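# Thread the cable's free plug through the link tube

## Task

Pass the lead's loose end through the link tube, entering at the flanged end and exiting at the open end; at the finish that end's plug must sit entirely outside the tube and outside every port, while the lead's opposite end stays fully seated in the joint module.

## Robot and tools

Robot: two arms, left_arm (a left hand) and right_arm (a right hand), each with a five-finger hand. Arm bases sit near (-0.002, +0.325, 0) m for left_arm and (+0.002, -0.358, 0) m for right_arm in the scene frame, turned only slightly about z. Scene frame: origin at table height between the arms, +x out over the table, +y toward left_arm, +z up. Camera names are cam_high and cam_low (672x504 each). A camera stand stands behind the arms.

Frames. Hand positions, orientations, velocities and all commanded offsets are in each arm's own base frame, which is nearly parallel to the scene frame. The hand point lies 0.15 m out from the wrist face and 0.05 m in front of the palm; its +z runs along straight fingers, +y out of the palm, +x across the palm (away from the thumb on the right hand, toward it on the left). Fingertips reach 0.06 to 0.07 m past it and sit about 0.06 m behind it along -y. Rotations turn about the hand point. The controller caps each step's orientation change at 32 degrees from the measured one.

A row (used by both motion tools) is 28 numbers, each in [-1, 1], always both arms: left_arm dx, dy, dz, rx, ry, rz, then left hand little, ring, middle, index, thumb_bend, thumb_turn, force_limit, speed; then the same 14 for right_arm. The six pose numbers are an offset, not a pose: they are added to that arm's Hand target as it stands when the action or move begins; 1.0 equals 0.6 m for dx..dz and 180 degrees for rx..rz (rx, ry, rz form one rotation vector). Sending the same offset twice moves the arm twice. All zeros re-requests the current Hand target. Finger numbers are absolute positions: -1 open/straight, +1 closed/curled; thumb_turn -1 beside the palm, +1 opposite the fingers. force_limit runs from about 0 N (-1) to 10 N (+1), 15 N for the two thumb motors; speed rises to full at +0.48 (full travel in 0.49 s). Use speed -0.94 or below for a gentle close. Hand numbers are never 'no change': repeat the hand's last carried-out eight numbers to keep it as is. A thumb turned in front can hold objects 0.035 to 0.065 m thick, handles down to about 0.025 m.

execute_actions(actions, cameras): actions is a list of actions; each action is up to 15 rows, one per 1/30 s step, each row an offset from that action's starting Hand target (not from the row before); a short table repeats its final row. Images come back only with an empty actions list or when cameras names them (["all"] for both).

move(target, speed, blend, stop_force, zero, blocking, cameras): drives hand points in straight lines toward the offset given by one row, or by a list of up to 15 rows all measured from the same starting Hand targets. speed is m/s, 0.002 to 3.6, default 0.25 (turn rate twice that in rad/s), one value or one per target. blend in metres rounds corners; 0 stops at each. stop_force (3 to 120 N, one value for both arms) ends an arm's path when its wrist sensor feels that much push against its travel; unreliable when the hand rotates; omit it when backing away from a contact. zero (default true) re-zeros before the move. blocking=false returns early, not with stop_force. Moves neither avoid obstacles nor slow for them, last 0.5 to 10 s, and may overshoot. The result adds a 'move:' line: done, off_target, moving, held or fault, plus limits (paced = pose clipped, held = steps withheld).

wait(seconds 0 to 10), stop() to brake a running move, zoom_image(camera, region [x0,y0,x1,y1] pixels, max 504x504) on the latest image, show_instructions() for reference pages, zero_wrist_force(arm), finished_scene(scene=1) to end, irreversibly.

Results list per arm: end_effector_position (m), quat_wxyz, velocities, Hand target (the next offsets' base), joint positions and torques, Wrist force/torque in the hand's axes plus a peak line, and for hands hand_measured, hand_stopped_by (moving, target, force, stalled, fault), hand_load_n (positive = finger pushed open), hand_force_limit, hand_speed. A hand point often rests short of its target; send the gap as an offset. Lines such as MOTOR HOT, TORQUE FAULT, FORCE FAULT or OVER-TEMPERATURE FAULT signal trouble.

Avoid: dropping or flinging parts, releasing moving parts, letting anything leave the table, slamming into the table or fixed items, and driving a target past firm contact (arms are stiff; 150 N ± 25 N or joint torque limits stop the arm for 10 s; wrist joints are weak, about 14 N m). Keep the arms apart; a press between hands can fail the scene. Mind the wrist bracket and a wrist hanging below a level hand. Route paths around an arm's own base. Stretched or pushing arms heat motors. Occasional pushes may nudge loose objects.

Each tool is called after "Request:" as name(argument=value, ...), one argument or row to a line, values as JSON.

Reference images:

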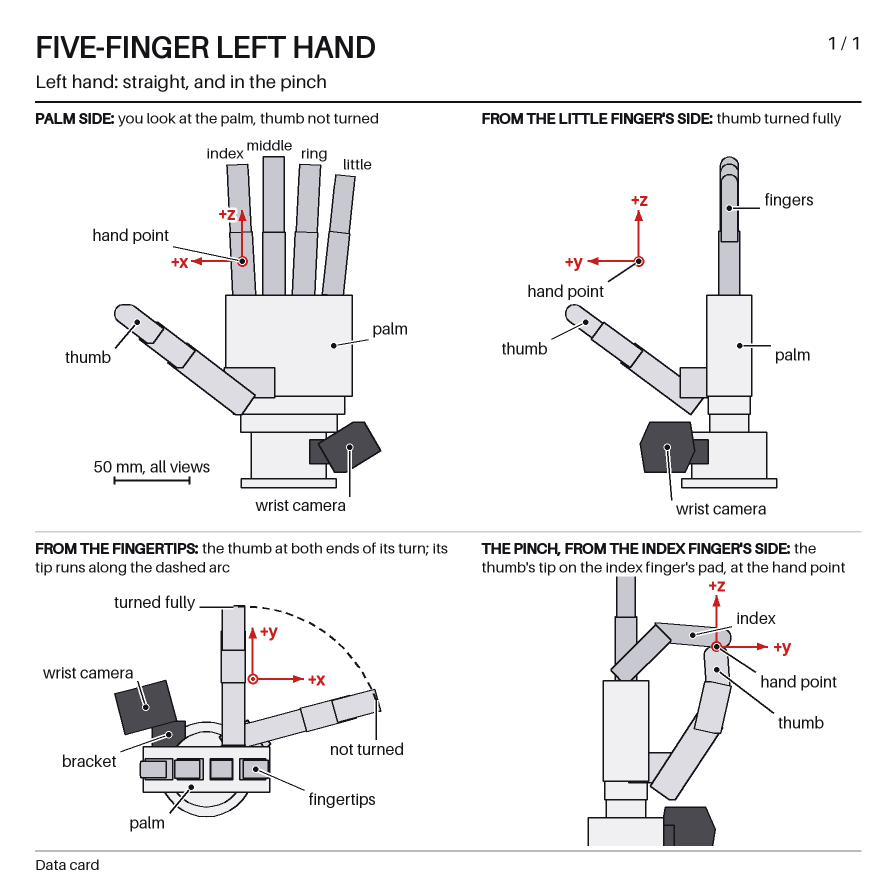

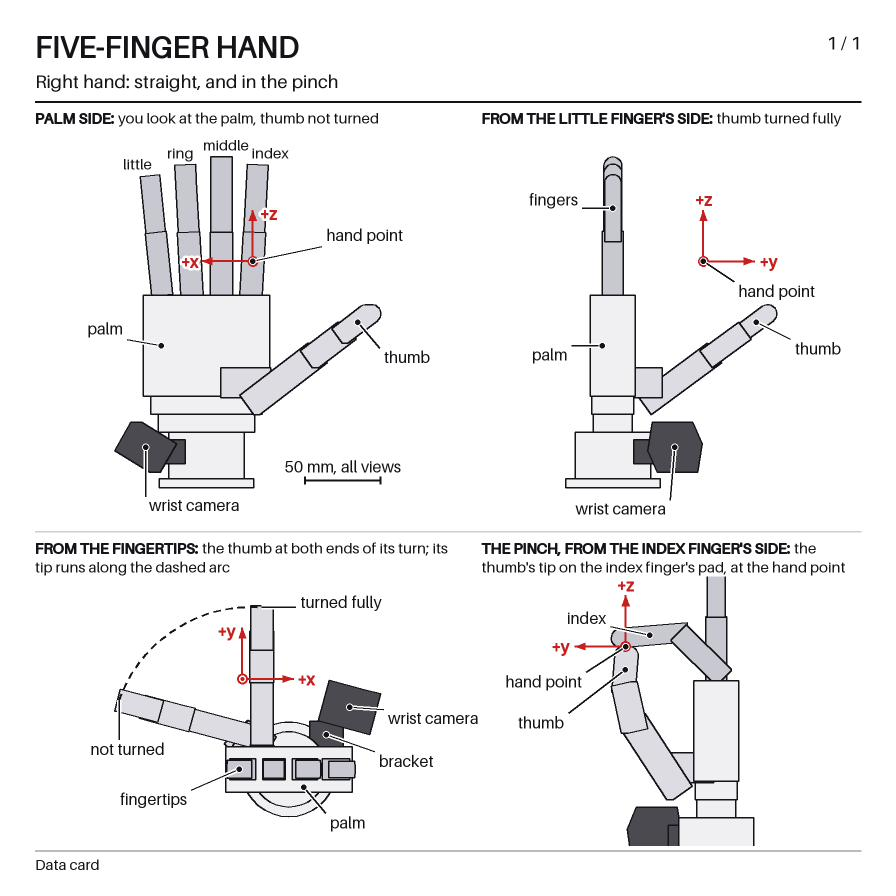

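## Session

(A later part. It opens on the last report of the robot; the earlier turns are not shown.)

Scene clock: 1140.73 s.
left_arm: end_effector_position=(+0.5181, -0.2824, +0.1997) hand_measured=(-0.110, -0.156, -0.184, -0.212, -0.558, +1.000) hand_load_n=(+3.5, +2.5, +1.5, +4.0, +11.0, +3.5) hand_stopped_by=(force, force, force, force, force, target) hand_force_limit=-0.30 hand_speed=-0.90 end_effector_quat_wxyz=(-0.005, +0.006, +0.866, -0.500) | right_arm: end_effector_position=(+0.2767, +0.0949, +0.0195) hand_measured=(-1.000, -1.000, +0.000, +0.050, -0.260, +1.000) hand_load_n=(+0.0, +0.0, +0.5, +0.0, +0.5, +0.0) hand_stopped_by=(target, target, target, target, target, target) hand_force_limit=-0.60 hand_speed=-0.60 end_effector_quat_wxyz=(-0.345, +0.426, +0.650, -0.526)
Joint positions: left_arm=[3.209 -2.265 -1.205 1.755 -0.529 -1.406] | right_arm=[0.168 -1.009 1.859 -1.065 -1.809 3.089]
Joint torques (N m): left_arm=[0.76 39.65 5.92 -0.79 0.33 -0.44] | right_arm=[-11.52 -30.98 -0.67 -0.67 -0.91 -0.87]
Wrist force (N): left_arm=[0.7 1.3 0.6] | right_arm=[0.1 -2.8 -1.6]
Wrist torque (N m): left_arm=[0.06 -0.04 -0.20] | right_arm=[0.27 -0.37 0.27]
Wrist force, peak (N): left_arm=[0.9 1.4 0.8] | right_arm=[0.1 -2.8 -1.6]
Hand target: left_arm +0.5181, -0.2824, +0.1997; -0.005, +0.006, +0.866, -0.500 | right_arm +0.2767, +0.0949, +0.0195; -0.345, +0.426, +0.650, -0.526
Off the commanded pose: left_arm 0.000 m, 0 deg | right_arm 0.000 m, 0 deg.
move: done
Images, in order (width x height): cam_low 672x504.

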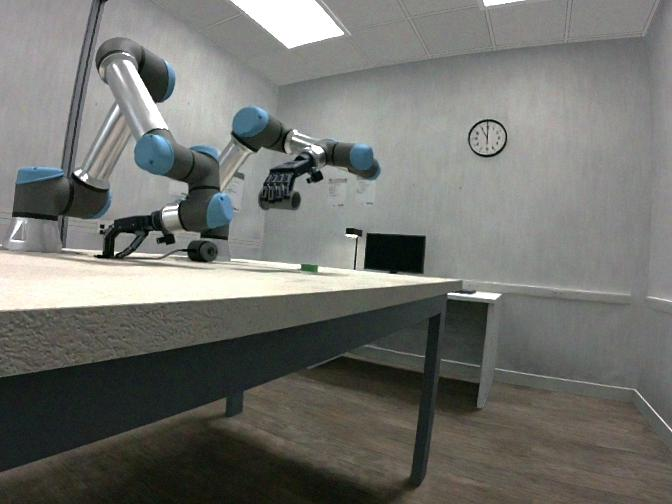

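Request:
move(
  target=[0,0,0,0,0,0, 0.5,0.5,0.5,0.5,0.4,1,-0.3,-0.9, 0,0,0,0,0,0, -1,-1,0.06,0.1,-0.23,1,-0.6,-0.6],
  speed=0.02,
)

Request:
move(
  target=[0,0,0,0,0,0, 0.5,0.5,0.5,0.5,0.4,1,-0.3,-0.9, 0,0,-0.0042,0,0,0, -1,-1,0.06,0.1,-0.23,1,-0.6,-0.6],
  speed=0.01,
  stop_force=4,
  cameras=["all"],
)

Request:
zoom_image(
  camera="cam_low",
  region=[80, 220, 140, 265],
)

Scene clock: 1147.67 s.
left_arm: end_effector_position=(+0.5181, -0.2824, +0.1997) hand_measured=(-0.110, -0.156, -0.184, -0.212, -0.558, +1.000) hand_load_n=(+3.0, +2.5, +2.0, +4.0, +11.0, +3.5) hand_stopped_by=(force, force, force, force, force, target) hand_force_limit=-0.30 hand_speed=-0.90 end_effector_quat_wxyz=(-0.005, +0.006, +0.866, -0.500) | right_arm: end_effector_position=(+0.2767, +0.0949, +0.0195) hand_measured=(-1.000, -1.000, +0.032, +0.100, -0.230, +1.000) hand_load_n=(+0.0, +0.0, +0.5, +1.0, +0.0, +0.0) hand_stopped_by=(target, target, force, target, target, target) hand_force_limit=-0.60 hand_speed=-0.60 end_effector_quat_wxyz=(-0.345, +0.426, +0.650, -0.527)
Joint positions: left_arm=[3.209 -2.265 -1.205 1.755 -0.529 -1.406] | right_arm=[0.168 -1.009 1.859 -1.064 -1.809 3.089]
Joint torques (N m): left_arm=[0.95 40.01 6.21 -0.75 0.43 -0.44] | right_arm=[-10.95 -32.45 -4.32 -1.25 0.54 -0.81]
Wrist force (N): left_arm=[0.8 1.0 0.7] | right_arm=[-0.5 -4.6 -1.1]
Wrist torque (N m): left_arm=[0.01 -0.05 -0.18] | right_arm=[0.28 -0.33 0.23]
Wrist force, peak (N): left_arm=[0.8 1.4 1.0] | right_arm=[-0.3 -6.1 -1.0]
Hand target: left_arm +0.5181, -0.2824, +0.1997; -0.005, +0.006, +0.866, -0.500 | right_arm +0.2767, +0.0949, +0.0195; -0.345, +0.426, +0.650, -0.526
Off the commanded pose: left_arm 0.000 m, 0 deg | right_arm 0.000 m, 0 deg.
move: done

Scene clock: 1148.83 s.
left_arm: end_effector_position=(+0.5181, -0.2824, +0.1997) hand_measured=(-0.110, -0.156, -0.184, -0.212, -0.558, +1.000) hand_load_n=(+3.5, +2.5, +1.5, +4.0, +11.5, +3.5) hand_stopped_by=(force, force, force, force, force, target) hand_force_limit=-0.30 hand_speed=-0.90 end_effector_quat_wxyz=(-0.005, +0.006, +0.866, -0.500) | right_arm: end_effector_position=(+0.2767, +0.0949, +0.0189) hand_measured=(-1.000, -1.000, +0.032, +0.100, -0.230, +1.000) hand_load_n=(+0.0, +0.0, +1.0, +1.5, +0.0, +0.0) hand_stopped_by=(target, target, force, target, target, target) hand_force_limit=-0.60 hand_speed=-0.60 end_effector_quat_wxyz=(-0.345, +0.426, +0.650, -0.526)
Joint positions: left_arm=[3.209 -2.265 -1.205 1.755 -0.529 -1.406] | right_arm=[0.168 -1.008 1.859 -1.066 -1.809 3.089]
Joint torques (N m): left_arm=[0.54 39.98 6.17 -0.74 0.31 -0.41] | right_arm=[-11.43 -44.66 -22.43 2.07 0.67 -0.76]
Wrist force (N): left_arm=[0.7 0.9 0.8] | right_arm=[-1.8 -8.3 -1.4]
Wrist torque (N m): left_arm=[0.00 -0.04 -0.19] | right_arm=[0.22 -0.37 0.22]
Wrist force, peak (N): left_arm=[0.9 1.3 0.8] | right_arm=[-2.0 -9.7 -1.5]
Hand target: left_arm +0.5181, -0.2824, +0.1997; -0.005, +0.006, +0.866, -0.500 | right_arm +0.2767, +0.0949, +0.0189; -0.345, +0.426, +0.650, -0.526 (not the last commanded pose)
Off the commanded pose: left_arm 0.000 m, 0 deg | right_arm 0.002 m, 0 deg.
move: contact (right_arm)

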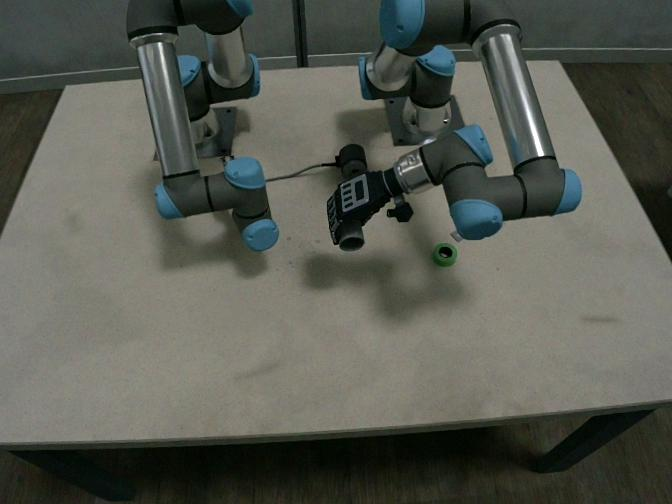

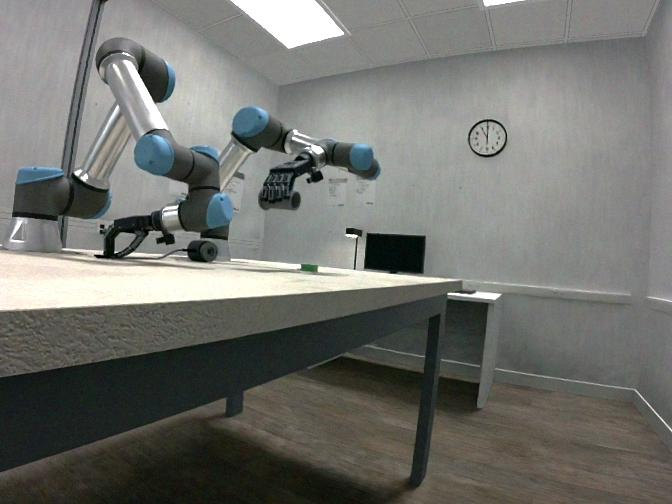

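Scaled by 8.400 from the camera's 672x504 image, which has a finer 960x720 frame.

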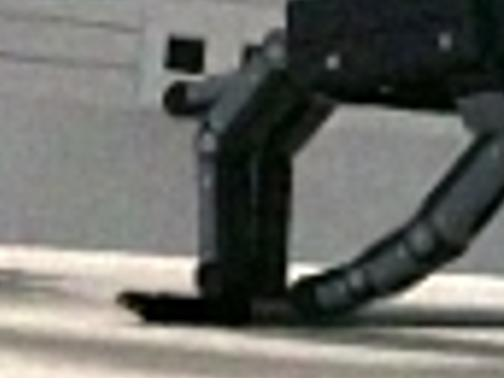

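Request:
move(
  target=[
    [0,0,0,0,0,0, 0.5,0.5,0.5,0.5,0.4,1,-0.3,-0.9, 0,0,0.025,0,0,0, -1,-1,0.06,0.1,-0.23,1,-0.6,-0.6],
    [0,0,0,0,0,0, 0.5,0.5,0.5,0.5,0.4,1,-0.3,-0.9, -0.0122,-0.0053,0.025,0,0,0, -1,-1,-0.12,-0.1,-0.3,1,-0.6,-0.5],
    [0,0,0,0,0,0, 0.5,0.5,0.5,0.5,0.4,1,-0.3,-0.9, -0.0122,-0.0053,0.002,0,0,0, -1,-1,-0.12,-0.1,-0.3,1,-0.6,-0.5],
    [0,0,0,0,0,0, 0.5,0.5,0.5,0.5,0.4,1,-0.3,-0.9, -0.0122,-0.0053,0.002,0,0,0, -1,-1,0.04,0.08,-0.24,1,-0.6,-0.5],
  ],
  speed=0.05,
  cameras=["cam_low"],
)

Request:
zoom_image(
  camera="cam_low",
  region=[80, 220, 140, 265],
)

Scene clock: 1161.67 s.
left_arm: end_effector_position=(+0.5181, -0.2824, +0.1997) hand_measured=(-0.110, -0.156, -0.184, -0.212, -0.558, +1.000) hand_load_n=(+3.5, +2.5, +2.0, +4.0, +11.0, +3.0) hand_stopped_by=(force, force, force, force, force, target) hand_force_limit=-0.30 hand_speed=-0.90 end_effector_quat_wxyz=(-0.005, +0.006, +0.866, -0.500) | right_arm: end_effector_position=(+0.2694, +0.0917, +0.0201) hand_measured=(-1.000, -1.000, +0.040, +0.080, -0.240, +1.000) hand_load_n=(+0.0, +0.0, +0.0, +0.5, +0.0, +0.0) hand_stopped_by=(target, target, target, target, target, target) hand_force_limit=-0.60 hand_speed=-0.50 end_effector_quat_wxyz=(-0.345, +0.426, +0.650, -0.526)
Joint positions: left_arm=[3.209 -2.265 -1.205 1.755 -0.529 -1.406] | right_arm=[0.164 -1.024 1.883 -1.075 -1.813 3.089]
Joint torques (N m): left_arm=[0.27 40.51 6.04 -0.79 0.44 -0.53] | right_arm=[-12.92 -30.21 0.01 -1.46 -0.97 -1.12]
Wrist force (N): left_arm=[0.8 1.0 0.7] | right_arm=[0.0 -2.0 -1.4]
Wrist torque (N m): left_arm=[0.01 -0.05 -0.19] | right_arm=[0.29 -0.39 0.29]
Wrist force, peak (N): left_arm=[1.1 1.4 0.8] | right_arm=[-1.6 -8.9 -1.6]
Hand target: left_arm +0.5181, -0.2824, +0.1997; -0.005, +0.006, +0.866, -0.500 | right_arm +0.2694, +0.0917, +0.0201; -0.345, +0.426, +0.650, -0.526
Off the commanded pose: left_arm 0.000 m, 0 deg | right_arm 0.000 m, 0 deg.
move: done
Images, in order (width x height): cam_low 672x504.

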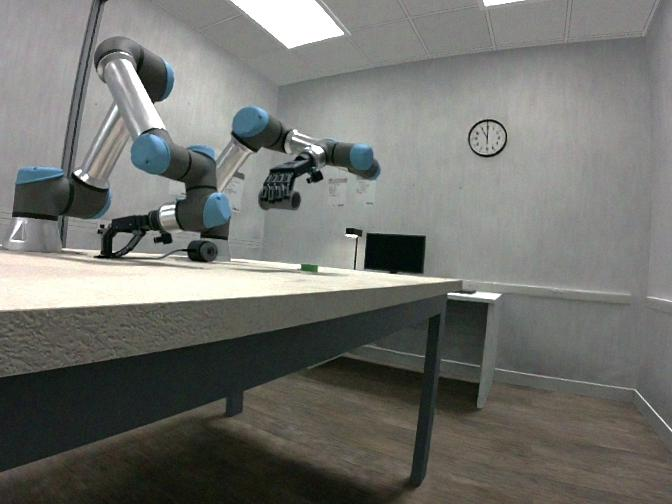

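Scaled by 8.400 from the camera's 672x504 image, which has a finer 960x720 frame.

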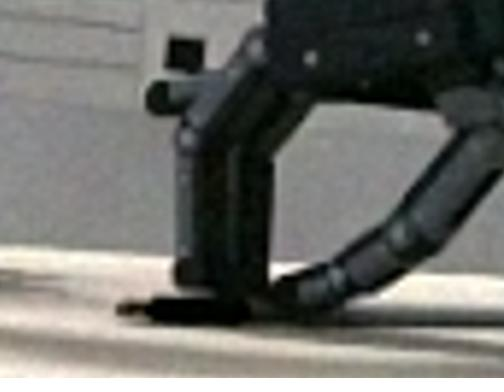

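Request:
move(
  target=[0,0,0,0,0,0, 0.5,0.5,0.5,0.5,0.4,1,-0.3,-0.9, 0,0,-0.0045,0,0,0, -1,-1,0.04,0.08,-0.24,1,-0.6,-0.5],
  speed=0.01,
  stop_force=4,
  cameras=["all"],
)

Request:
zoom_image(
  camera="cam_low",
  region=[80, 220, 140, 265],
)

Scene clock: 1165.60 s.
left_arm: end_effector_position=(+0.5181, -0.2824, +0.1997) hand_measured=(-0.110, -0.156, -0.184, -0.212, -0.558, +1.000) hand_load_n=(+3.5, +2.5, +2.0, +4.0, +11.0, +3.5) hand_stopped_by=(force, force, force, force, force, target) hand_force_limit=-0.30 hand_speed=-0.90 end_effector_quat_wxyz=(-0.005, +0.006, +0.866, -0.500) | right_arm: end_effector_position=(+0.2694, +0.0917, +0.0174) hand_measured=(-1.000, -1.000, +0.040, +0.080, -0.240, +1.000) hand_load_n=(-0.5, +0.0, +0.0, +0.0, +0.0, +0.0) hand_stopped_by=(target, target, target, target, target, target) hand_force_limit=-0.60 hand_speed=-0.50 end_effector_quat_wxyz=(-0.345, +0.426, +0.650, -0.526)
Joint positions: left_arm=[3.209 -2.265 -1.205 1.755 -0.529 -1.406] | right_arm=[0.164 -1.019 1.884 -1.081 -1.813 3.089]
Joint torques (N m): left_arm=[0.31 39.72 5.91 -0.81 0.31 -0.66] | right_arm=[-12.81 -30.45 0.33 -1.58 -0.91 -1.05]
Wrist force (N): left_arm=[0.8 1.1 0.7] | right_arm=[0.1 -2.0 -1.5]
Wrist torque (N m): left_arm=[0.02 -0.05 -0.19] | right_arm=[0.32 -0.41 0.30]
Wrist force, peak (N): left_arm=[0.8 1.3 1.0] | right_arm=[0.1 -2.2 -1.7]
Hand target: left_arm +0.5181, -0.2824, +0.1997; -0.005, +0.006, +0.866, -0.500 | right_arm +0.2694, +0.0917, +0.0174; -0.345, +0.426, +0.650, -0.526
Off the commanded pose: left_arm 0.000 m, 0 deg | right_arm 0.000 m, 0 deg.
move: done

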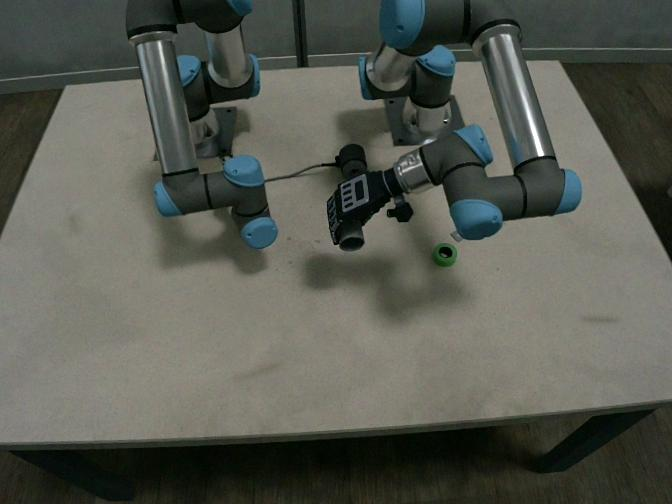

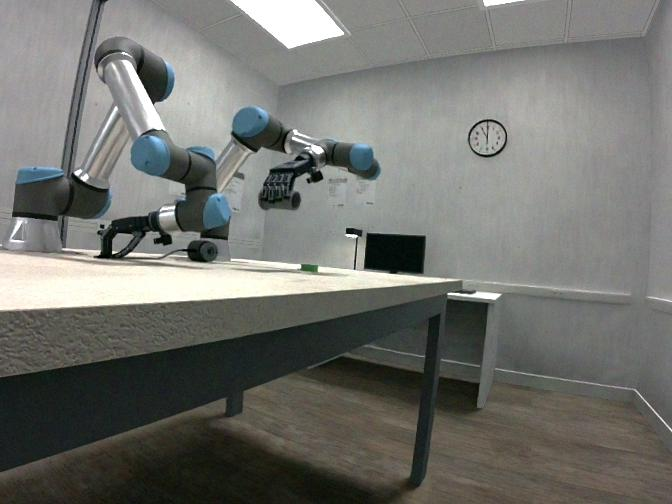

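Scaled by 8.400 from the camera's 672x504 image, which has a finer 960x720 frame.

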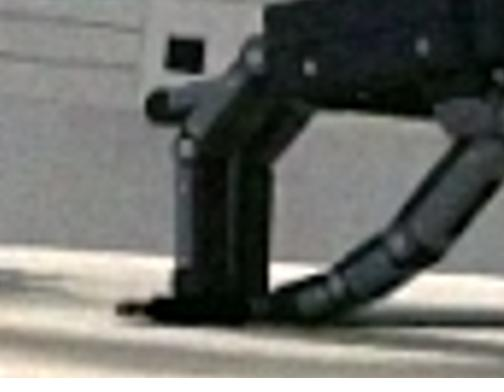

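Request:
move(
  target=[0,0,0,0,0,0, 0.5,0.5,0.5,0.5,0.4,1,-0.3,-0.9, 0,0,-0.004,0,0,0, -1,-1,0.04,0.08,-0.24,1,-0.6,-0.5],
  speed=0.008,
  stop_force=3,
)

Scene clock: 1169.83 s.
left_arm: end_effector_position=(+0.5181, -0.2824, +0.1997) hand_measured=(-0.110, -0.156, -0.184, -0.212, -0.558, +1.000) hand_load_n=(+3.0, +2.5, +1.5, +4.0, +11.0, +3.5) hand_stopped_by=(force, force, force, force, force, target) hand_force_limit=-0.30 hand_speed=-0.90 end_effector_quat_wxyz=(-0.005, +0.006, +0.866, -0.500) | right_arm: end_effector_position=(+0.2694, +0.0917, +0.0163) hand_measured=(-1.000, -1.000, +0.040, +0.080, -0.240, +1.000) hand_load_n=(+0.0, +0.0, -0.5, +0.0, +0.0, +0.0) hand_stopped_by=(target, target, target, target, target, target) hand_force_limit=-0.60 hand_speed=-0.50 end_effector_quat_wxyz=(-0.345, +0.426, +0.650, -0.526)
Joint positions: left_arm=[3.209 -2.265 -1.205 1.755 -0.529 -1.406] | right_arm=[0.164 -1.016 1.885 -1.084 -1.813 3.089]
Joint torques (N m): left_arm=[-0.18 39.79 6.59 -0.71 0.56 -0.65] | right_arm=[-12.37 -44.41 -12.99 2.07 -0.1 -0.95]
Wrist force (N): left_arm=[0.7 1.1 0.6] | right_arm=[-0.1 -6.6 -3.4]
Wrist torque (N m): left_arm=[0.03 -0.04 -0.19] | right_arm=[0.27 -0.35 0.19]
Wrist force, peak (N): left_arm=[0.8 1.4 0.8] | right_arm=[-0.2 -9.7 -4.4]
Hand target: left_arm +0.5181, -0.2824, +0.1997; -0.005, +0.006, +0.866, -0.500 | right_arm +0.2694, +0.0917, +0.0163; -0.345, +0.426, +0.650, -0.526 (not the last commanded pose)
Off the commanded pose: left_arm 0.000 m, 0 deg | right_arm 0.001 m, 0 deg.
move: contact (right_arm)

Request:
move(
  target=[
    [0,0,0,0,0,0, 0.5,0.5,0.5,0.5,0.4,1,-0.3,-0.9, 0,0,0.0008,0,0,0, -1,-1,0.04,0.08,-0.24,1,-0.6,-0.5],
    [0,0,0,0,0,0, 0.5,0.5,0.5,0.5,0.4,1,-0.3,-0.9, 0,0,0.0008,0,0,0, -1,-1,0.5,0.5,-0.24,1,-0.5,-0.75],
  ],
  speed=0.01,
  cameras=["all"],
)

Request:
zoom_image(
  camera="cam_low",
  region=[80, 220, 140, 265],
)

Scene clock: 1183.70 s.
left_arm: end_effector_position=(+0.5181, -0.2824, +0.1997) hand_measured=(-0.110, -0.156, -0.184, -0.212, -0.558, +1.000) hand_load_n=(+3.0, +2.5, +1.5, +4.0, +11.0, +3.5) hand_stopped_by=(force, force, force, force, force, target) hand_force_limit=-0.30 hand_speed=-0.90 end_effector_quat_wxyz=(-0.005, +0.006, +0.866, -0.500) | right_arm: end_effector_position=(+0.2694, +0.0917, +0.0168) hand_measured=(-1.000, -1.000, +0.198, +0.262, -0.240, +1.000) hand_load_n=(+0.0, +0.0, +1.5, +3.0, +2.0, -1.0) hand_stopped_by=(target, target, force, force, target, target) hand_force_limit=-0.50 hand_speed=-0.75 end_effector_quat_wxyz=(-0.345, +0.426, +0.650, -0.526)
Joint positions: left_arm=[3.209 -2.265 -1.205 1.755 -0.529 -1.406] | right_arm=[0.164 -1.017 1.885 -1.083 -1.813 3.089]
Joint torques (N m): left_arm=[0.28 39.79 6.21 -0.85 0.47 -0.73] | right_arm=[-10.8 -43.52 -24.1 -1.82 0.67 -0.98]
Wrist force (N): left_arm=[0.6 1.4 0.7] | right_arm=[-0.5 -6.9 -0.4]
Wrist torque (N m): left_arm=[0.07 -0.02 -0.21] | right_arm=[0.21 -0.41 0.29]
Wrist force, peak (N): left_arm=[0.9 1.3 0.9] | right_arm=[-0.6 -9.2 -0.8]
Hand target: left_arm +0.5181, -0.2824, +0.1997; -0.005, +0.006, +0.866, -0.500 | right_arm +0.2694, +0.0917, +0.0168; -0.345, +0.426, +0.650, -0.526
Off the commanded pose: left_arm 0.000 m, 0 deg | right_arm 0.000 m, 0 deg.
move: done

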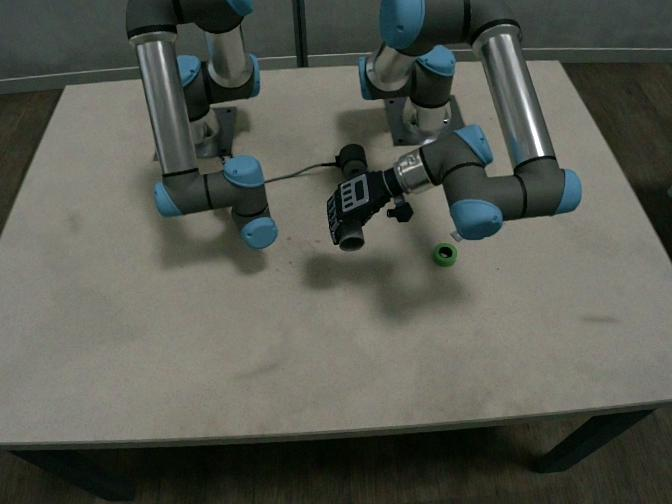

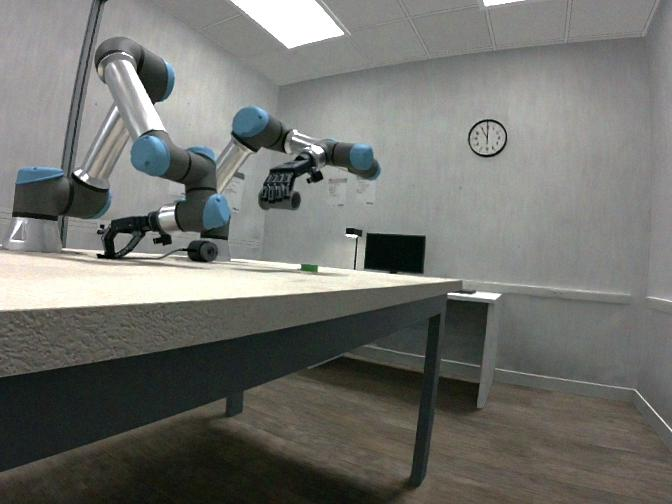

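Scaled by 8.400 from the camera's 672x504 image, which has a finer 960x720 frame.

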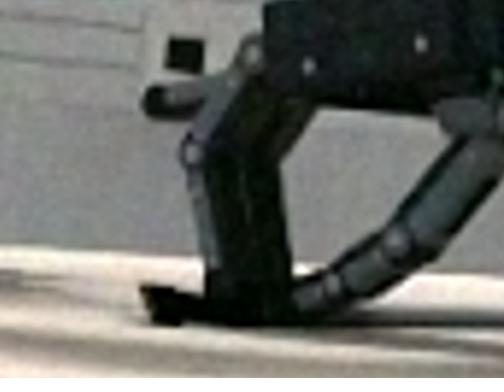

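Request:
move(
  target=[0,0,0,0,0,0, 0.5,0.5,0.5,0.5,0.4,1,-0.3,-0.9, 0,0,0.03,0,0,0, -1,-1,0.5,0.5,-0.24,1,-0.5,-0.75],
  speed=0.03,
  cameras=["all"],
)

Request:
zoom_image(
  camera="cam_low",
  region=[80, 200, 160, 265],
)

Request:
zoom_image(
  camera="cam_high",
  region=[190, 150, 270, 220],
)

Scene clock: 1189.60 s.
left_arm: end_effector_position=(+0.5181, -0.2824, +0.1997) hand_measured=(-0.110, -0.156, -0.184, -0.212, -0.558, +1.000) hand_load_n=(+3.0, +2.5, +2.0, +4.0, +11.0, +3.5) hand_stopped_by=(force, force, force, force, force, target) hand_force_limit=-0.30 hand_speed=-0.90 end_effector_quat_wxyz=(-0.005, +0.006, +0.866, -0.500) | right_arm: end_effector_position=(+0.2694, +0.0917, +0.0346) hand_measured=(-1.000, -1.000, +0.198, +0.262, -0.240, +1.000) hand_load_n=(+0.0, +0.0, +0.0, +0.0, +0.0, +0.0) hand_stopped_by=(target, target, force, force, target, target) hand_force_limit=-0.50 hand_speed=-0.75 end_effector_quat_wxyz=(-0.345, +0.426, +0.650, -0.526)
Joint positions: left_arm=[3.209 -2.265 -1.205 1.755 -0.529 -1.406] | right_arm=[0.164 -1.05 1.877 -1.042 -1.813 3.089]
Joint torques (N m): left_arm=[-0.17 40.24 6.48 -0.82 0.5 -0.78] | right_arm=[-9.71 -45.04 -24.58 3.57 0.45 -0.98]
Wrist force (N): left_arm=[0.8 1.2 0.7] | right_arm=[0.0 -2.3 -1.5]
Wrist torque (N m): left_arm=[0.03 -0.05 -0.19] | right_arm=[0.23 -0.35 0.29]
Wrist force, peak (N): left_arm=[0.9 1.3 0.9] | right_arm=[-0.7 -8.3 -1.2]
Hand target: left_arm +0.5181, -0.2824, +0.1997; -0.005, +0.006, +0.866, -0.500 | right_arm +0.2694, +0.0917, +0.0348; -0.345, +0.426, +0.650, -0.526
Off the commanded pose: left_arm 0.000 m, 0 deg | right_arm 0.000 m, 0 deg.
move: done

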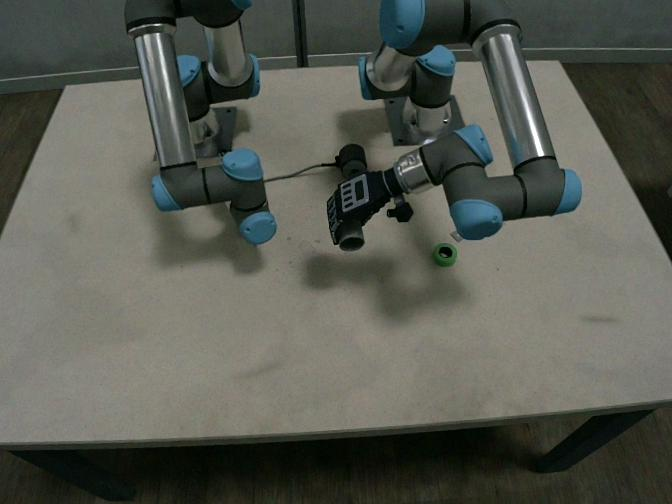

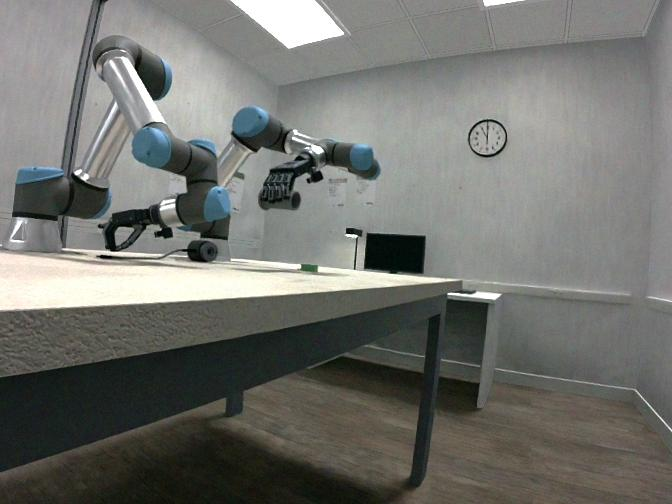

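Scaled by 6.300 from the camera's 672x504 image, which has a finer 960x720 frame.

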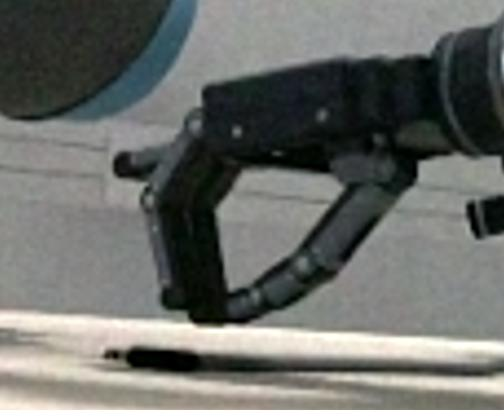

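Scaled by 6.300 from the camera's 672x504 image, which has a finer 960x720 frame.

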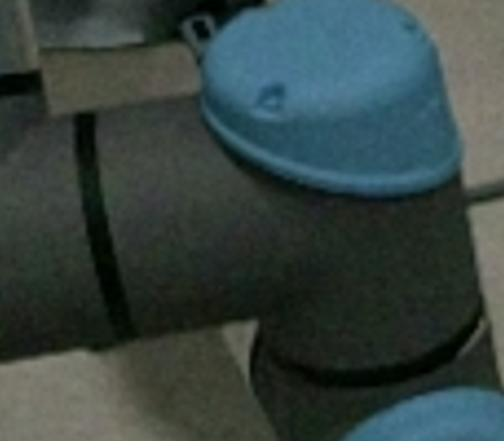

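Request:
move(
  target=[0,0,0,0,0,0, 0.5,0.5,0.5,0.5,0.4,1,-0.3,-0.9, 0,0,0.35,0,0,0, -1,-1,-0.15,-0.12,-0.24,1,-0.5,-0.4],
  speed=0.3,
  cameras=["all"],
)

Request:
zoom_image(
  camera="cam_high",
  region=[196, 170, 266, 220],
)

Request:
zoom_image(
  camera="cam_low",
  region=[80, 220, 140, 270],
)

Scene clock: 1219.70 s.
left_arm: end_effector_position=(+0.5181, -0.2824, +0.1997) hand_measured=(-0.110, -0.156, -0.184, -0.212, -0.558, +1.000) hand_load_n=(+3.0, +2.5, +2.0, +4.0, +11.0, +3.5) hand_stopped_by=(force, force, force, force, force, target) hand_force_limit=-0.30 hand_speed=-0.90 end_effector_quat_wxyz=(-0.005, +0.006, +0.866, -0.500) | right_arm: end_effector_position=(+0.2694, +0.0917, +0.2446) hand_measured=(-1.000, -1.000, -0.150, -0.120, -0.240, +1.000) hand_load_n=(+0.0, +0.0, +0.0, +0.0, +0.0, +0.0) hand_stopped_by=(target, target, target, target, target, target) hand_force_limit=-0.50 hand_speed=-0.40 end_effector_quat_wxyz=(-0.345, +0.426, +0.650, -0.526)
Joint positions: left_arm=[3.209 -2.265 -1.205 1.755 -0.529 -1.406] | right_arm=[0.164 -1.323 1.638 -0.531 -1.813 3.089]
Joint torques (N m): left_arm=[-0.04 40.19 6.25 -0.86 0.52 -1.02] | right_arm=[15.24 -39.21 -29.25 3.96 0.95 0.7]
Wrist force (N): left_arm=[0.7 1.1 0.7] | right_arm=[0.1 -2.0 -1.6]
Wrist torque (N m): left_arm=[0.03 -0.03 -0.19] | right_arm=[0.23 -0.38 0.30]
Wrist force, peak (N): left_arm=[0.8 1.4 0.8] | right_arm=[-0.3 -3.7 -1.5]
Hand target: left_arm +0.5181, -0.2824, +0.1997; -0.005, +0.006, +0.866, -0.500 | right_arm +0.2694, +0.0917, +0.2448; -0.345, +0.426, +0.650, -0.526
Off the commanded pose: left_arm 0.000 m, 0 deg | right_arm 0.000 m, 0 deg.
move: done

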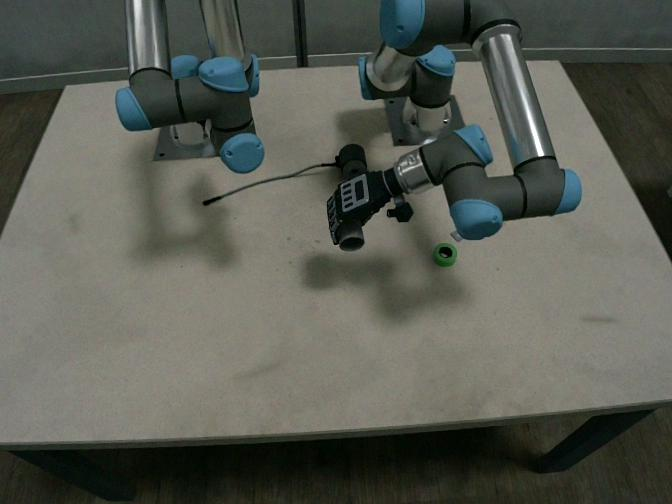

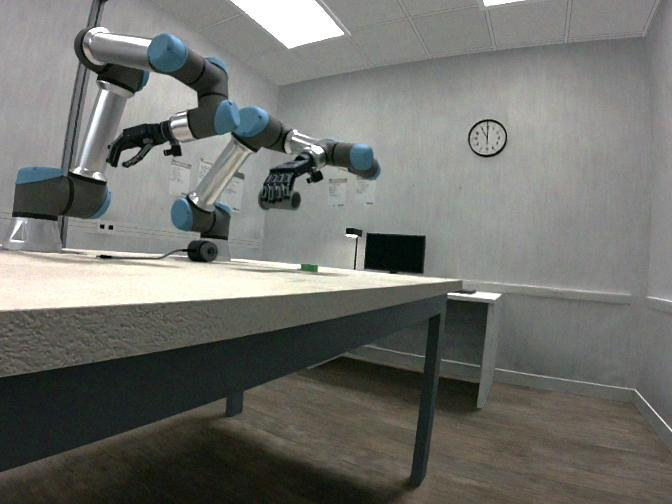

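Scaled by 7.200 from the camera's 672x504 image, which has a finer 960x720 frame.

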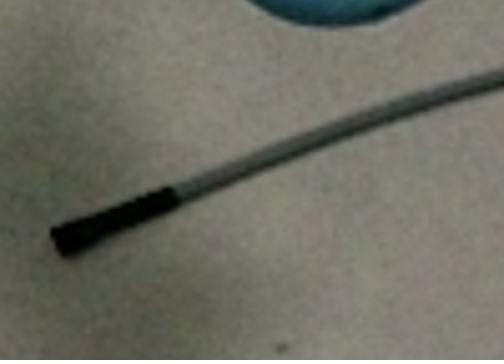

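Scaled by 8.400 from the camera's 672x504 image, which has a finer 960x720 frame.

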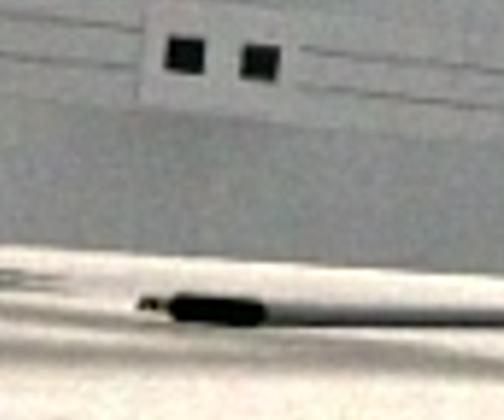

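Request:
move(
  target=[
    [0,0,0,0,0,0, 0.5,0.5,0.5,0.5,0.4,1,-0.3,-0.9, 0.0127,-0.0017,-0.3247,0.0492,0.0225,0.0219, -1,-1,-0.15,-0.12,-0.24,1,-0.5,-0.4],
    [0,0,0,0,0,0, 0.5,0.5,0.5,0.5,0.4,1,-0.3,-0.9, 0.0127,-0.0017,-0.370,0.0492,0.0225,0.0219, -1,-1,-0.15,-0.12,-0.24,1,-0.5,-0.4],
  ],
  speed=[0.25,0.08],
  cameras=["all"],
)

Request:
zoom_image(
  camera="cam_low",
  region=[80, 215, 150, 270],
)

Scene clock: 1254.50 s.
left_arm: end_effector_position=(+0.5181, -0.2824, +0.1997) hand_measured=(-0.110, -0.156, -0.184, -0.212, -0.558, +1.000) hand_load_n=(+3.0, +2.5, +2.0, +4.0, +11.0, +3.5) hand_stopped_by=(force, force, force, force, force, target) hand_force_limit=-0.30 hand_speed=-0.90 end_effector_quat_wxyz=(-0.005, +0.006, +0.866, -0.500) | right_arm: end_effector_position=(+0.2770, +0.0907, +0.0229) hand_measured=(-1.000, -1.000, -0.150, -0.120, -0.240, +1.000) hand_load_n=(+0.0, +0.0, +0.0, +0.0, +0.0, +0.0) hand_stopped_by=(target, target, target, target, target, target) hand_force_limit=-0.50 hand_speed=-0.40 end_effector_quat_wxyz=(-0.381, +0.356, +0.691, -0.501)
Joint positions: left_arm=[3.209 -2.265 -1.205 1.755 -0.529 -1.406] | right_arm=[0.152 -1.029 1.866 -1.055 -1.856 2.905]
Joint torques (N m): left_arm=[-0.59 40.35 6.07 -0.86 0.53 -1.07] | right_arm=[-12.69 -31.97 -0.77 -1.4 -1.05 -1.31]
Wrist force (N): left_arm=[0.7 1.2 0.6] | right_arm=[0.1 -1.7 -1.6]
Wrist torque (N m): left_arm=[0.05 -0.04 -0.20] | right_arm=[0.34 -0.33 0.35]
Wrist force, peak (N): left_arm=[1.1 1.2 0.7] | right_arm=[0.1 -3.3 -1.8]
Hand target: left_arm +0.5181, -0.2824, +0.1997; -0.005, +0.006, +0.866, -0.500 | right_arm +0.2770, +0.0907, +0.0228; -0.381, +0.356, +0.691, -0.501
Off the commanded pose: left_arm 0.000 m, 0 deg | right_arm 0.000 m, 0 deg.
move: done

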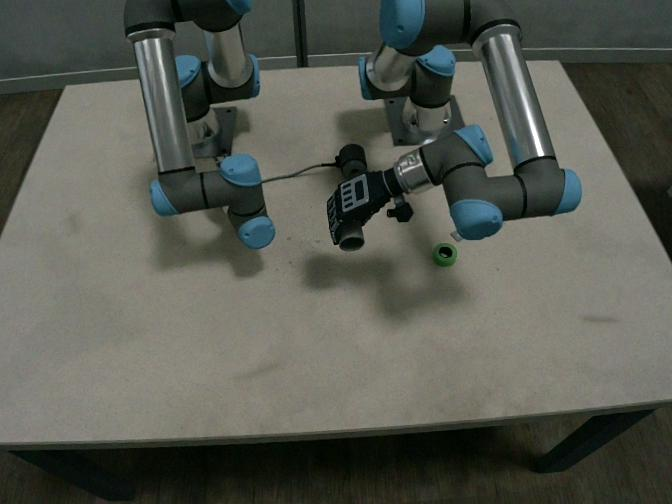

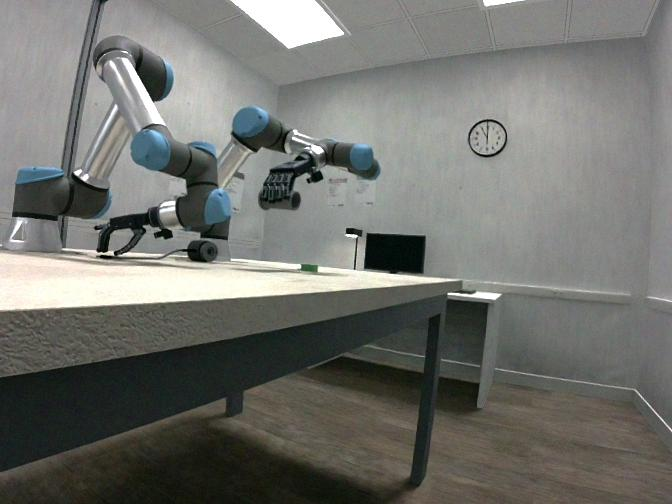

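Scaled by 7.200 from the camera's 672x504 image, which has a finer 960x720 frame.

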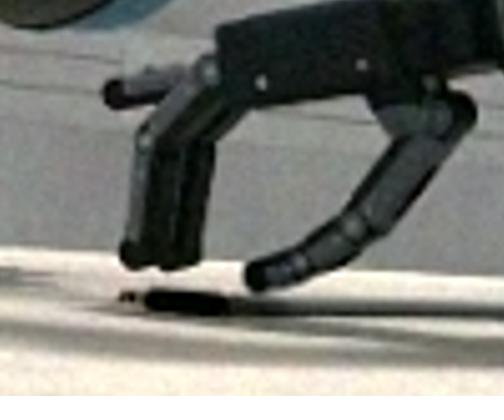

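Request:
move(
  target=[0,0,0,0,0,0, 0.5,0.5,0.5,0.5,0.4,1,-0.3,-0.9, 0,0,-0.0147,0,0,0, -1,-1,-0.15,-0.12,-0.24,1,-0.5,-0.4],
  speed=0.015,
  stop_force=3,
  cameras=["cam_low"],
)

Request:
zoom_image(
  camera="cam_low",
  region=[80, 215, 150, 270],
)

Scene clock: 1259.93 s.
left_arm: end_effector_position=(+0.5181, -0.2824, +0.1997) hand_measured=(-0.110, -0.156, -0.184, -0.212, -0.558, +1.000) hand_load_n=(+3.0, +2.5, +1.5, +4.0, +11.0, +3.5) hand_stopped_by=(force, force, force, force, force, target) hand_force_limit=-0.30 hand_speed=-0.90 end_effector_quat_wxyz=(-0.005, +0.006, +0.866, -0.500) | right_arm: end_effector_position=(+0.2770, +0.0907, +0.0139) hand_measured=(-1.000, -1.000, -0.150, -0.120, -0.240, +1.000) hand_load_n=(+0.0, +0.0, +0.0, +0.0, +0.0, +0.0) hand_stopped_by=(target, target, target, target, target, target) hand_force_limit=-0.50 hand_speed=-0.40 end_effector_quat_wxyz=(-0.381, +0.356, +0.691, -0.501)
Joint positions: left_arm=[3.209 -2.265 -1.205 1.755 -0.529 -1.406] | right_arm=[0.152 -1.012 1.87 -1.075 -1.856 2.905]
Joint torques (N m): left_arm=[-0.78 40.53 6.19 -0.9 0.57 -1.07] | right_arm=[-12.68 -30.68 -0.02 -1.64 -1.06 -1.41]
Wrist force (N): left_arm=[0.7 1.2 0.7] | right_arm=[0.0 -2.0 -1.6]
Wrist torque (N m): left_arm=[0.03 -0.03 -0.20] | right_arm=[0.33 -0.32 0.32]
Wrist force, peak (N): left_arm=[0.9 1.3 0.8] | right_arm=[0.2 -2.2 -1.8]
Hand target: left_arm +0.5181, -0.2824, +0.1997; -0.005, +0.006, +0.866, -0.500 | right_arm +0.2770, +0.0907, +0.0139; -0.381, +0.356, +0.691, -0.501
Off the commanded pose: left_arm 0.000 m, 0 deg | right_arm 0.000 m, 0 deg.
move: done
Images, in order (width x height): cam_low 672x504.

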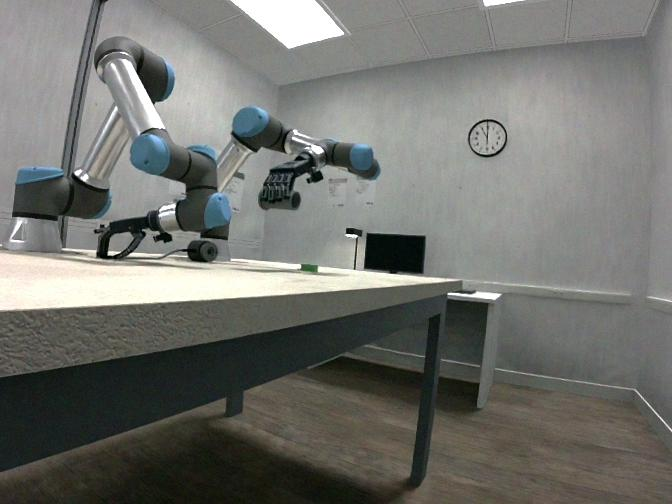

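Scaled by 7.200 from the camera's 672x504 image, which has a finer 960x720 frame.

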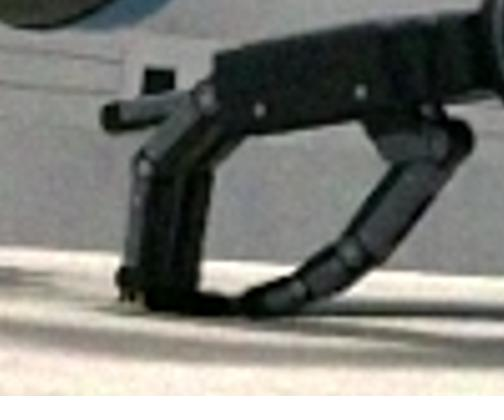

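Request:
move(
  target=[0,0,0,0,0,0, 0.5,0.5,0.5,0.5,0.4,1,-0.3,-0.9, 0,0,0,0,0,0, -1,-1,0.0,0.05,-0.24,1,-0.6,-0.6],
  speed=0.02,
)

Request:
move(
  target=[0,0,0,0,0,0, 0.5,0.5,0.5,0.5,0.4,1,-0.3,-0.9, 0,0,-0.004,0,0,0, -1,-1,0.0,0.05,-0.24,1,-0.6,-0.6],
  speed=0.01,
  stop_force=3,
  cameras=["cam_low"],
)

Request:
zoom_image(
  camera="cam_low",
  region=[80, 215, 150, 270],
)

Scene clock: 1266.20 s.
left_arm: end_effector_position=(+0.5181, -0.2824, +0.1997) hand_measured=(-0.110, -0.156, -0.184, -0.212, -0.558, +1.000) hand_load_n=(+3.0, +2.5, +2.0, +4.0, +11.0, +3.0) hand_stopped_by=(force, force, force, force, force, target) hand_force_limit=-0.30 hand_speed=-0.90 end_effector_quat_wxyz=(-0.005, +0.006, +0.866, -0.500) | right_arm: end_effector_position=(+0.2770, +0.0907, +0.0139) hand_measured=(-1.000, -1.000, +0.000, +0.050, -0.240, +1.000) hand_load_n=(+0.0, +0.0, +0.0, +0.0, -0.5, +0.0) hand_stopped_by=(target, target, target, target, target, target) hand_force_limit=-0.60 hand_speed=-0.60 end_effector_quat_wxyz=(-0.381, +0.356, +0.691, -0.501)
Joint positions: left_arm=[3.209 -2.265 -1.205 1.755 -0.529 -1.406] | right_arm=[0.152 -1.012 1.87 -1.075 -1.856 2.905]
Joint torques (N m): left_arm=[-0.67 40.33 5.93 -0.92 0.59 -1.12] | right_arm=[-12.42 -31.34 -0.68 -0.6 -0.67 -1.35]
Wrist force (N): left_arm=[0.7 1.1 0.6] | right_arm=[0.2 -2.4 -1.7]
Wrist torque (N m): left_arm=[0.03 -0.04 -0.19] | right_arm=[0.31 -0.34 0.32]
Wrist force, peak (N): left_arm=[0.8 1.4 0.8] | right_arm=[0.3 -2.5 -1.6]
Hand target: left_arm +0.5181, -0.2824, +0.1997; -0.005, +0.006, +0.866, -0.500 | right_arm +0.2770, +0.0907, +0.0139; -0.381, +0.356, +0.691, -0.501
Off the commanded pose: left_arm 0.000 m, 0 deg | right_arm 0.000 m, 0 deg.
move: done

Scene clock: 1267.37 s.
left_arm: end_effector_position=(+0.5181, -0.2824, +0.1997) hand_measured=(-0.110, -0.156, -0.184, -0.212, -0.558, +1.000) hand_load_n=(+3.0, +2.5, +2.0, +4.0, +11.5, +3.5) hand_stopped_by=(force, force, force, force, force, target) hand_force_limit=-0.30 hand_speed=-0.90 end_effector_quat_wxyz=(-0.005, +0.006, +0.866, -0.500) | right_arm: end_effector_position=(+0.2770, +0.0907, +0.0135) hand_measured=(-1.000, -1.000, +0.000, +0.050, -0.240, +1.000) hand_load_n=(+0.0, -0.5, +0.0, +0.5, -2.0, -0.5) hand_stopped_by=(target, target, target, target, target, target) hand_force_limit=-0.60 hand_speed=-0.60 end_effector_quat_wxyz=(-0.381, +0.356, +0.691, -0.501)
Joint positions: left_arm=[3.209 -2.265 -1.205 1.755 -0.529 -1.406] | right_arm=[0.152 -1.012 1.87 -1.076 -1.856 2.905]
Joint torques (N m): left_arm=[-0.81 40.38 6.36 -0.88 0.56 -1.2] | right_arm=[-12.65 -44.38 -15.44 3.5 -0.49 -1.32]
Wrist force (N): left_arm=[0.6 1.3 0.7] | right_arm=[0.5 -4.5 -3.1]
Wrist torque (N m): left_arm=[0.05 -0.02 -0.21] | right_arm=[0.23 -0.34 0.30]
Wrist force, peak (N): left_arm=[1.0 1.3 0.8] | right_arm=[0.4 -6.1 -4.2]
Hand target: left_arm +0.5181, -0.2824, +0.1997; -0.005, +0.006, +0.866, -0.500 | right_arm +0.2770, +0.0907, +0.0135; -0.381, +0.356, +0.691, -0.501 (not the last commanded pose)
Off the commanded pose: left_arm 0.000 m, 0 deg | right_arm 0.002 m, 0 deg.
move: contact (right_arm)
Images, in order (width x height): cam_low 672x504.

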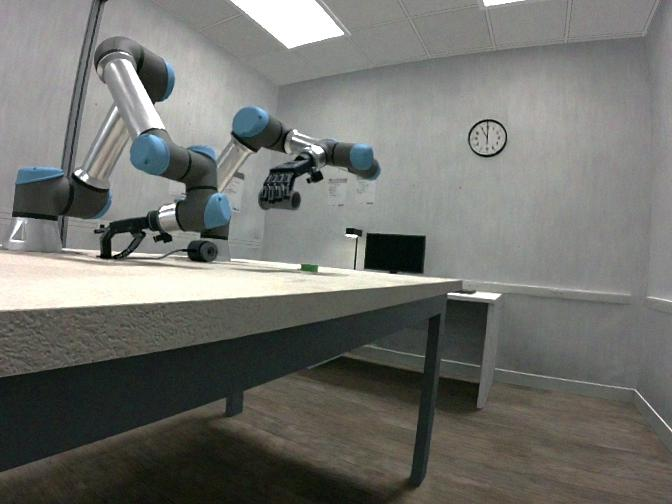

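Scaled by 7.200 from the camera's 672x504 image, which has a finer 960x720 frame.

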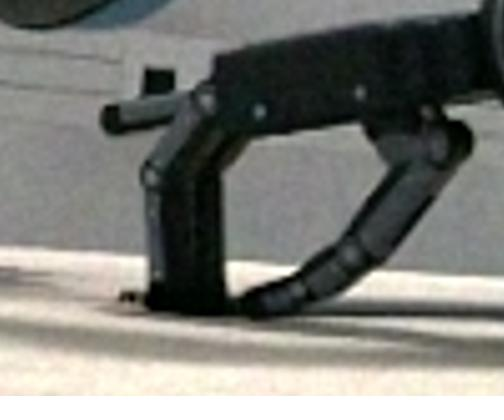

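Request:
move(
  target=[
    [0,0,0,0,0,0, 0.5,0.5,0.5,0.5,0.4,1,-0.3,-0.9, 0,0,0.001,0,0,0, -1,-1,0.0,0.05,-0.24,1,-0.6,-0.6],
    [0,0,0,0,0,0, 0.5,0.5,0.5,0.5,0.4,1,-0.3,-0.9, 0,0,0.001,0,0,0, -1,-1,0.1,0.14,-0.235,1,-0.5,-0.8],
  ],
  speed=0.01,
  cameras=["cam_low"],
)

Request:
zoom_image(
  camera="cam_low",
  region=[80, 215, 150, 270],
)

Scene clock: 1283.00 s.
left_arm: end_effector_position=(+0.5181, -0.2824, +0.1997) hand_measured=(-0.110, -0.156, -0.184, -0.212, -0.558, +1.000) hand_load_n=(+3.0, +3.0, +2.0, +4.0, +11.0, +3.5) hand_stopped_by=(force, force, force, force, force, target) hand_force_limit=-0.30 hand_speed=-0.90 end_effector_quat_wxyz=(-0.005, +0.006, +0.866, -0.500) | right_arm: end_effector_position=(+0.2770, +0.0907, +0.0141) hand_measured=(-1.000, -1.000, +0.100, +0.140, -0.236, +1.000) hand_load_n=(-0.5, -0.5, +0.5, +0.0, +0.0, +0.0) hand_stopped_by=(target, target, target, target, target, target) hand_force_limit=-0.50 hand_speed=-0.80 end_effector_quat_wxyz=(-0.381, +0.356, +0.691, -0.501)
Joint positions: left_arm=[3.209 -2.265 -1.205 1.755 -0.529 -1.406] | right_arm=[0.152 -1.013 1.869 -1.075 -1.856 2.905]
Joint torques (N m): left_arm=[-1.43 40.74 6.18 -0.93 0.66 -1.22] | right_arm=[-12.48 -46.03 -23.72 3.58 -0.42 -1.37]
Wrist force (N): left_arm=[0.8 1.1 0.8] | right_arm=[0.3 -2.5 -1.2]
Wrist torque (N m): left_arm=[0.02 -0.04 -0.19] | right_arm=[0.32 -0.36 0.32]
Wrist force, peak (N): left_arm=[0.9 1.3 0.7] | right_arm=[0.6 -5.4 -3.7]
Hand target: left_arm +0.5181, -0.2824, +0.1997; -0.005, +0.006, +0.866, -0.500 | right_arm +0.2770, +0.0907, +0.0141; -0.381, +0.356, +0.691, -0.501
Off the commanded pose: left_arm 0.000 m, 0 deg | right_arm 0.000 m, 0 deg.
move: done
Images, in order (width x height): cam_low 672x504.

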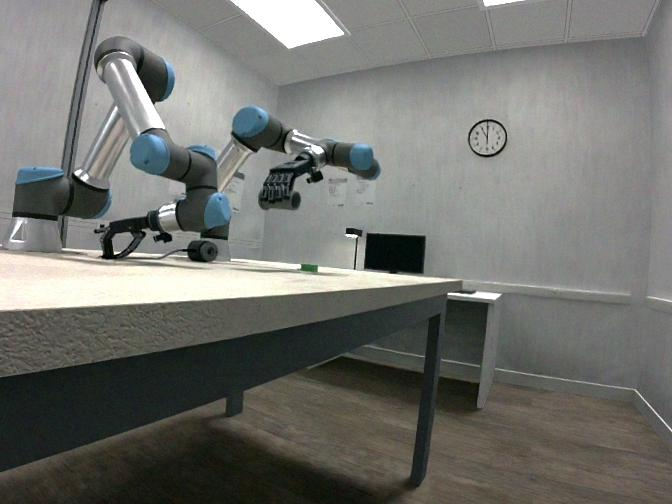

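Scaled by 7.200 from the camera's 672x504 image, which has a finer 960x720 frame.

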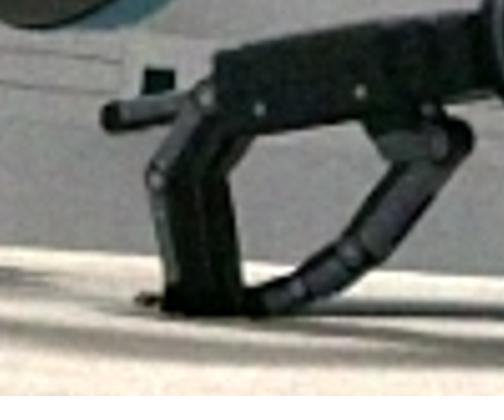

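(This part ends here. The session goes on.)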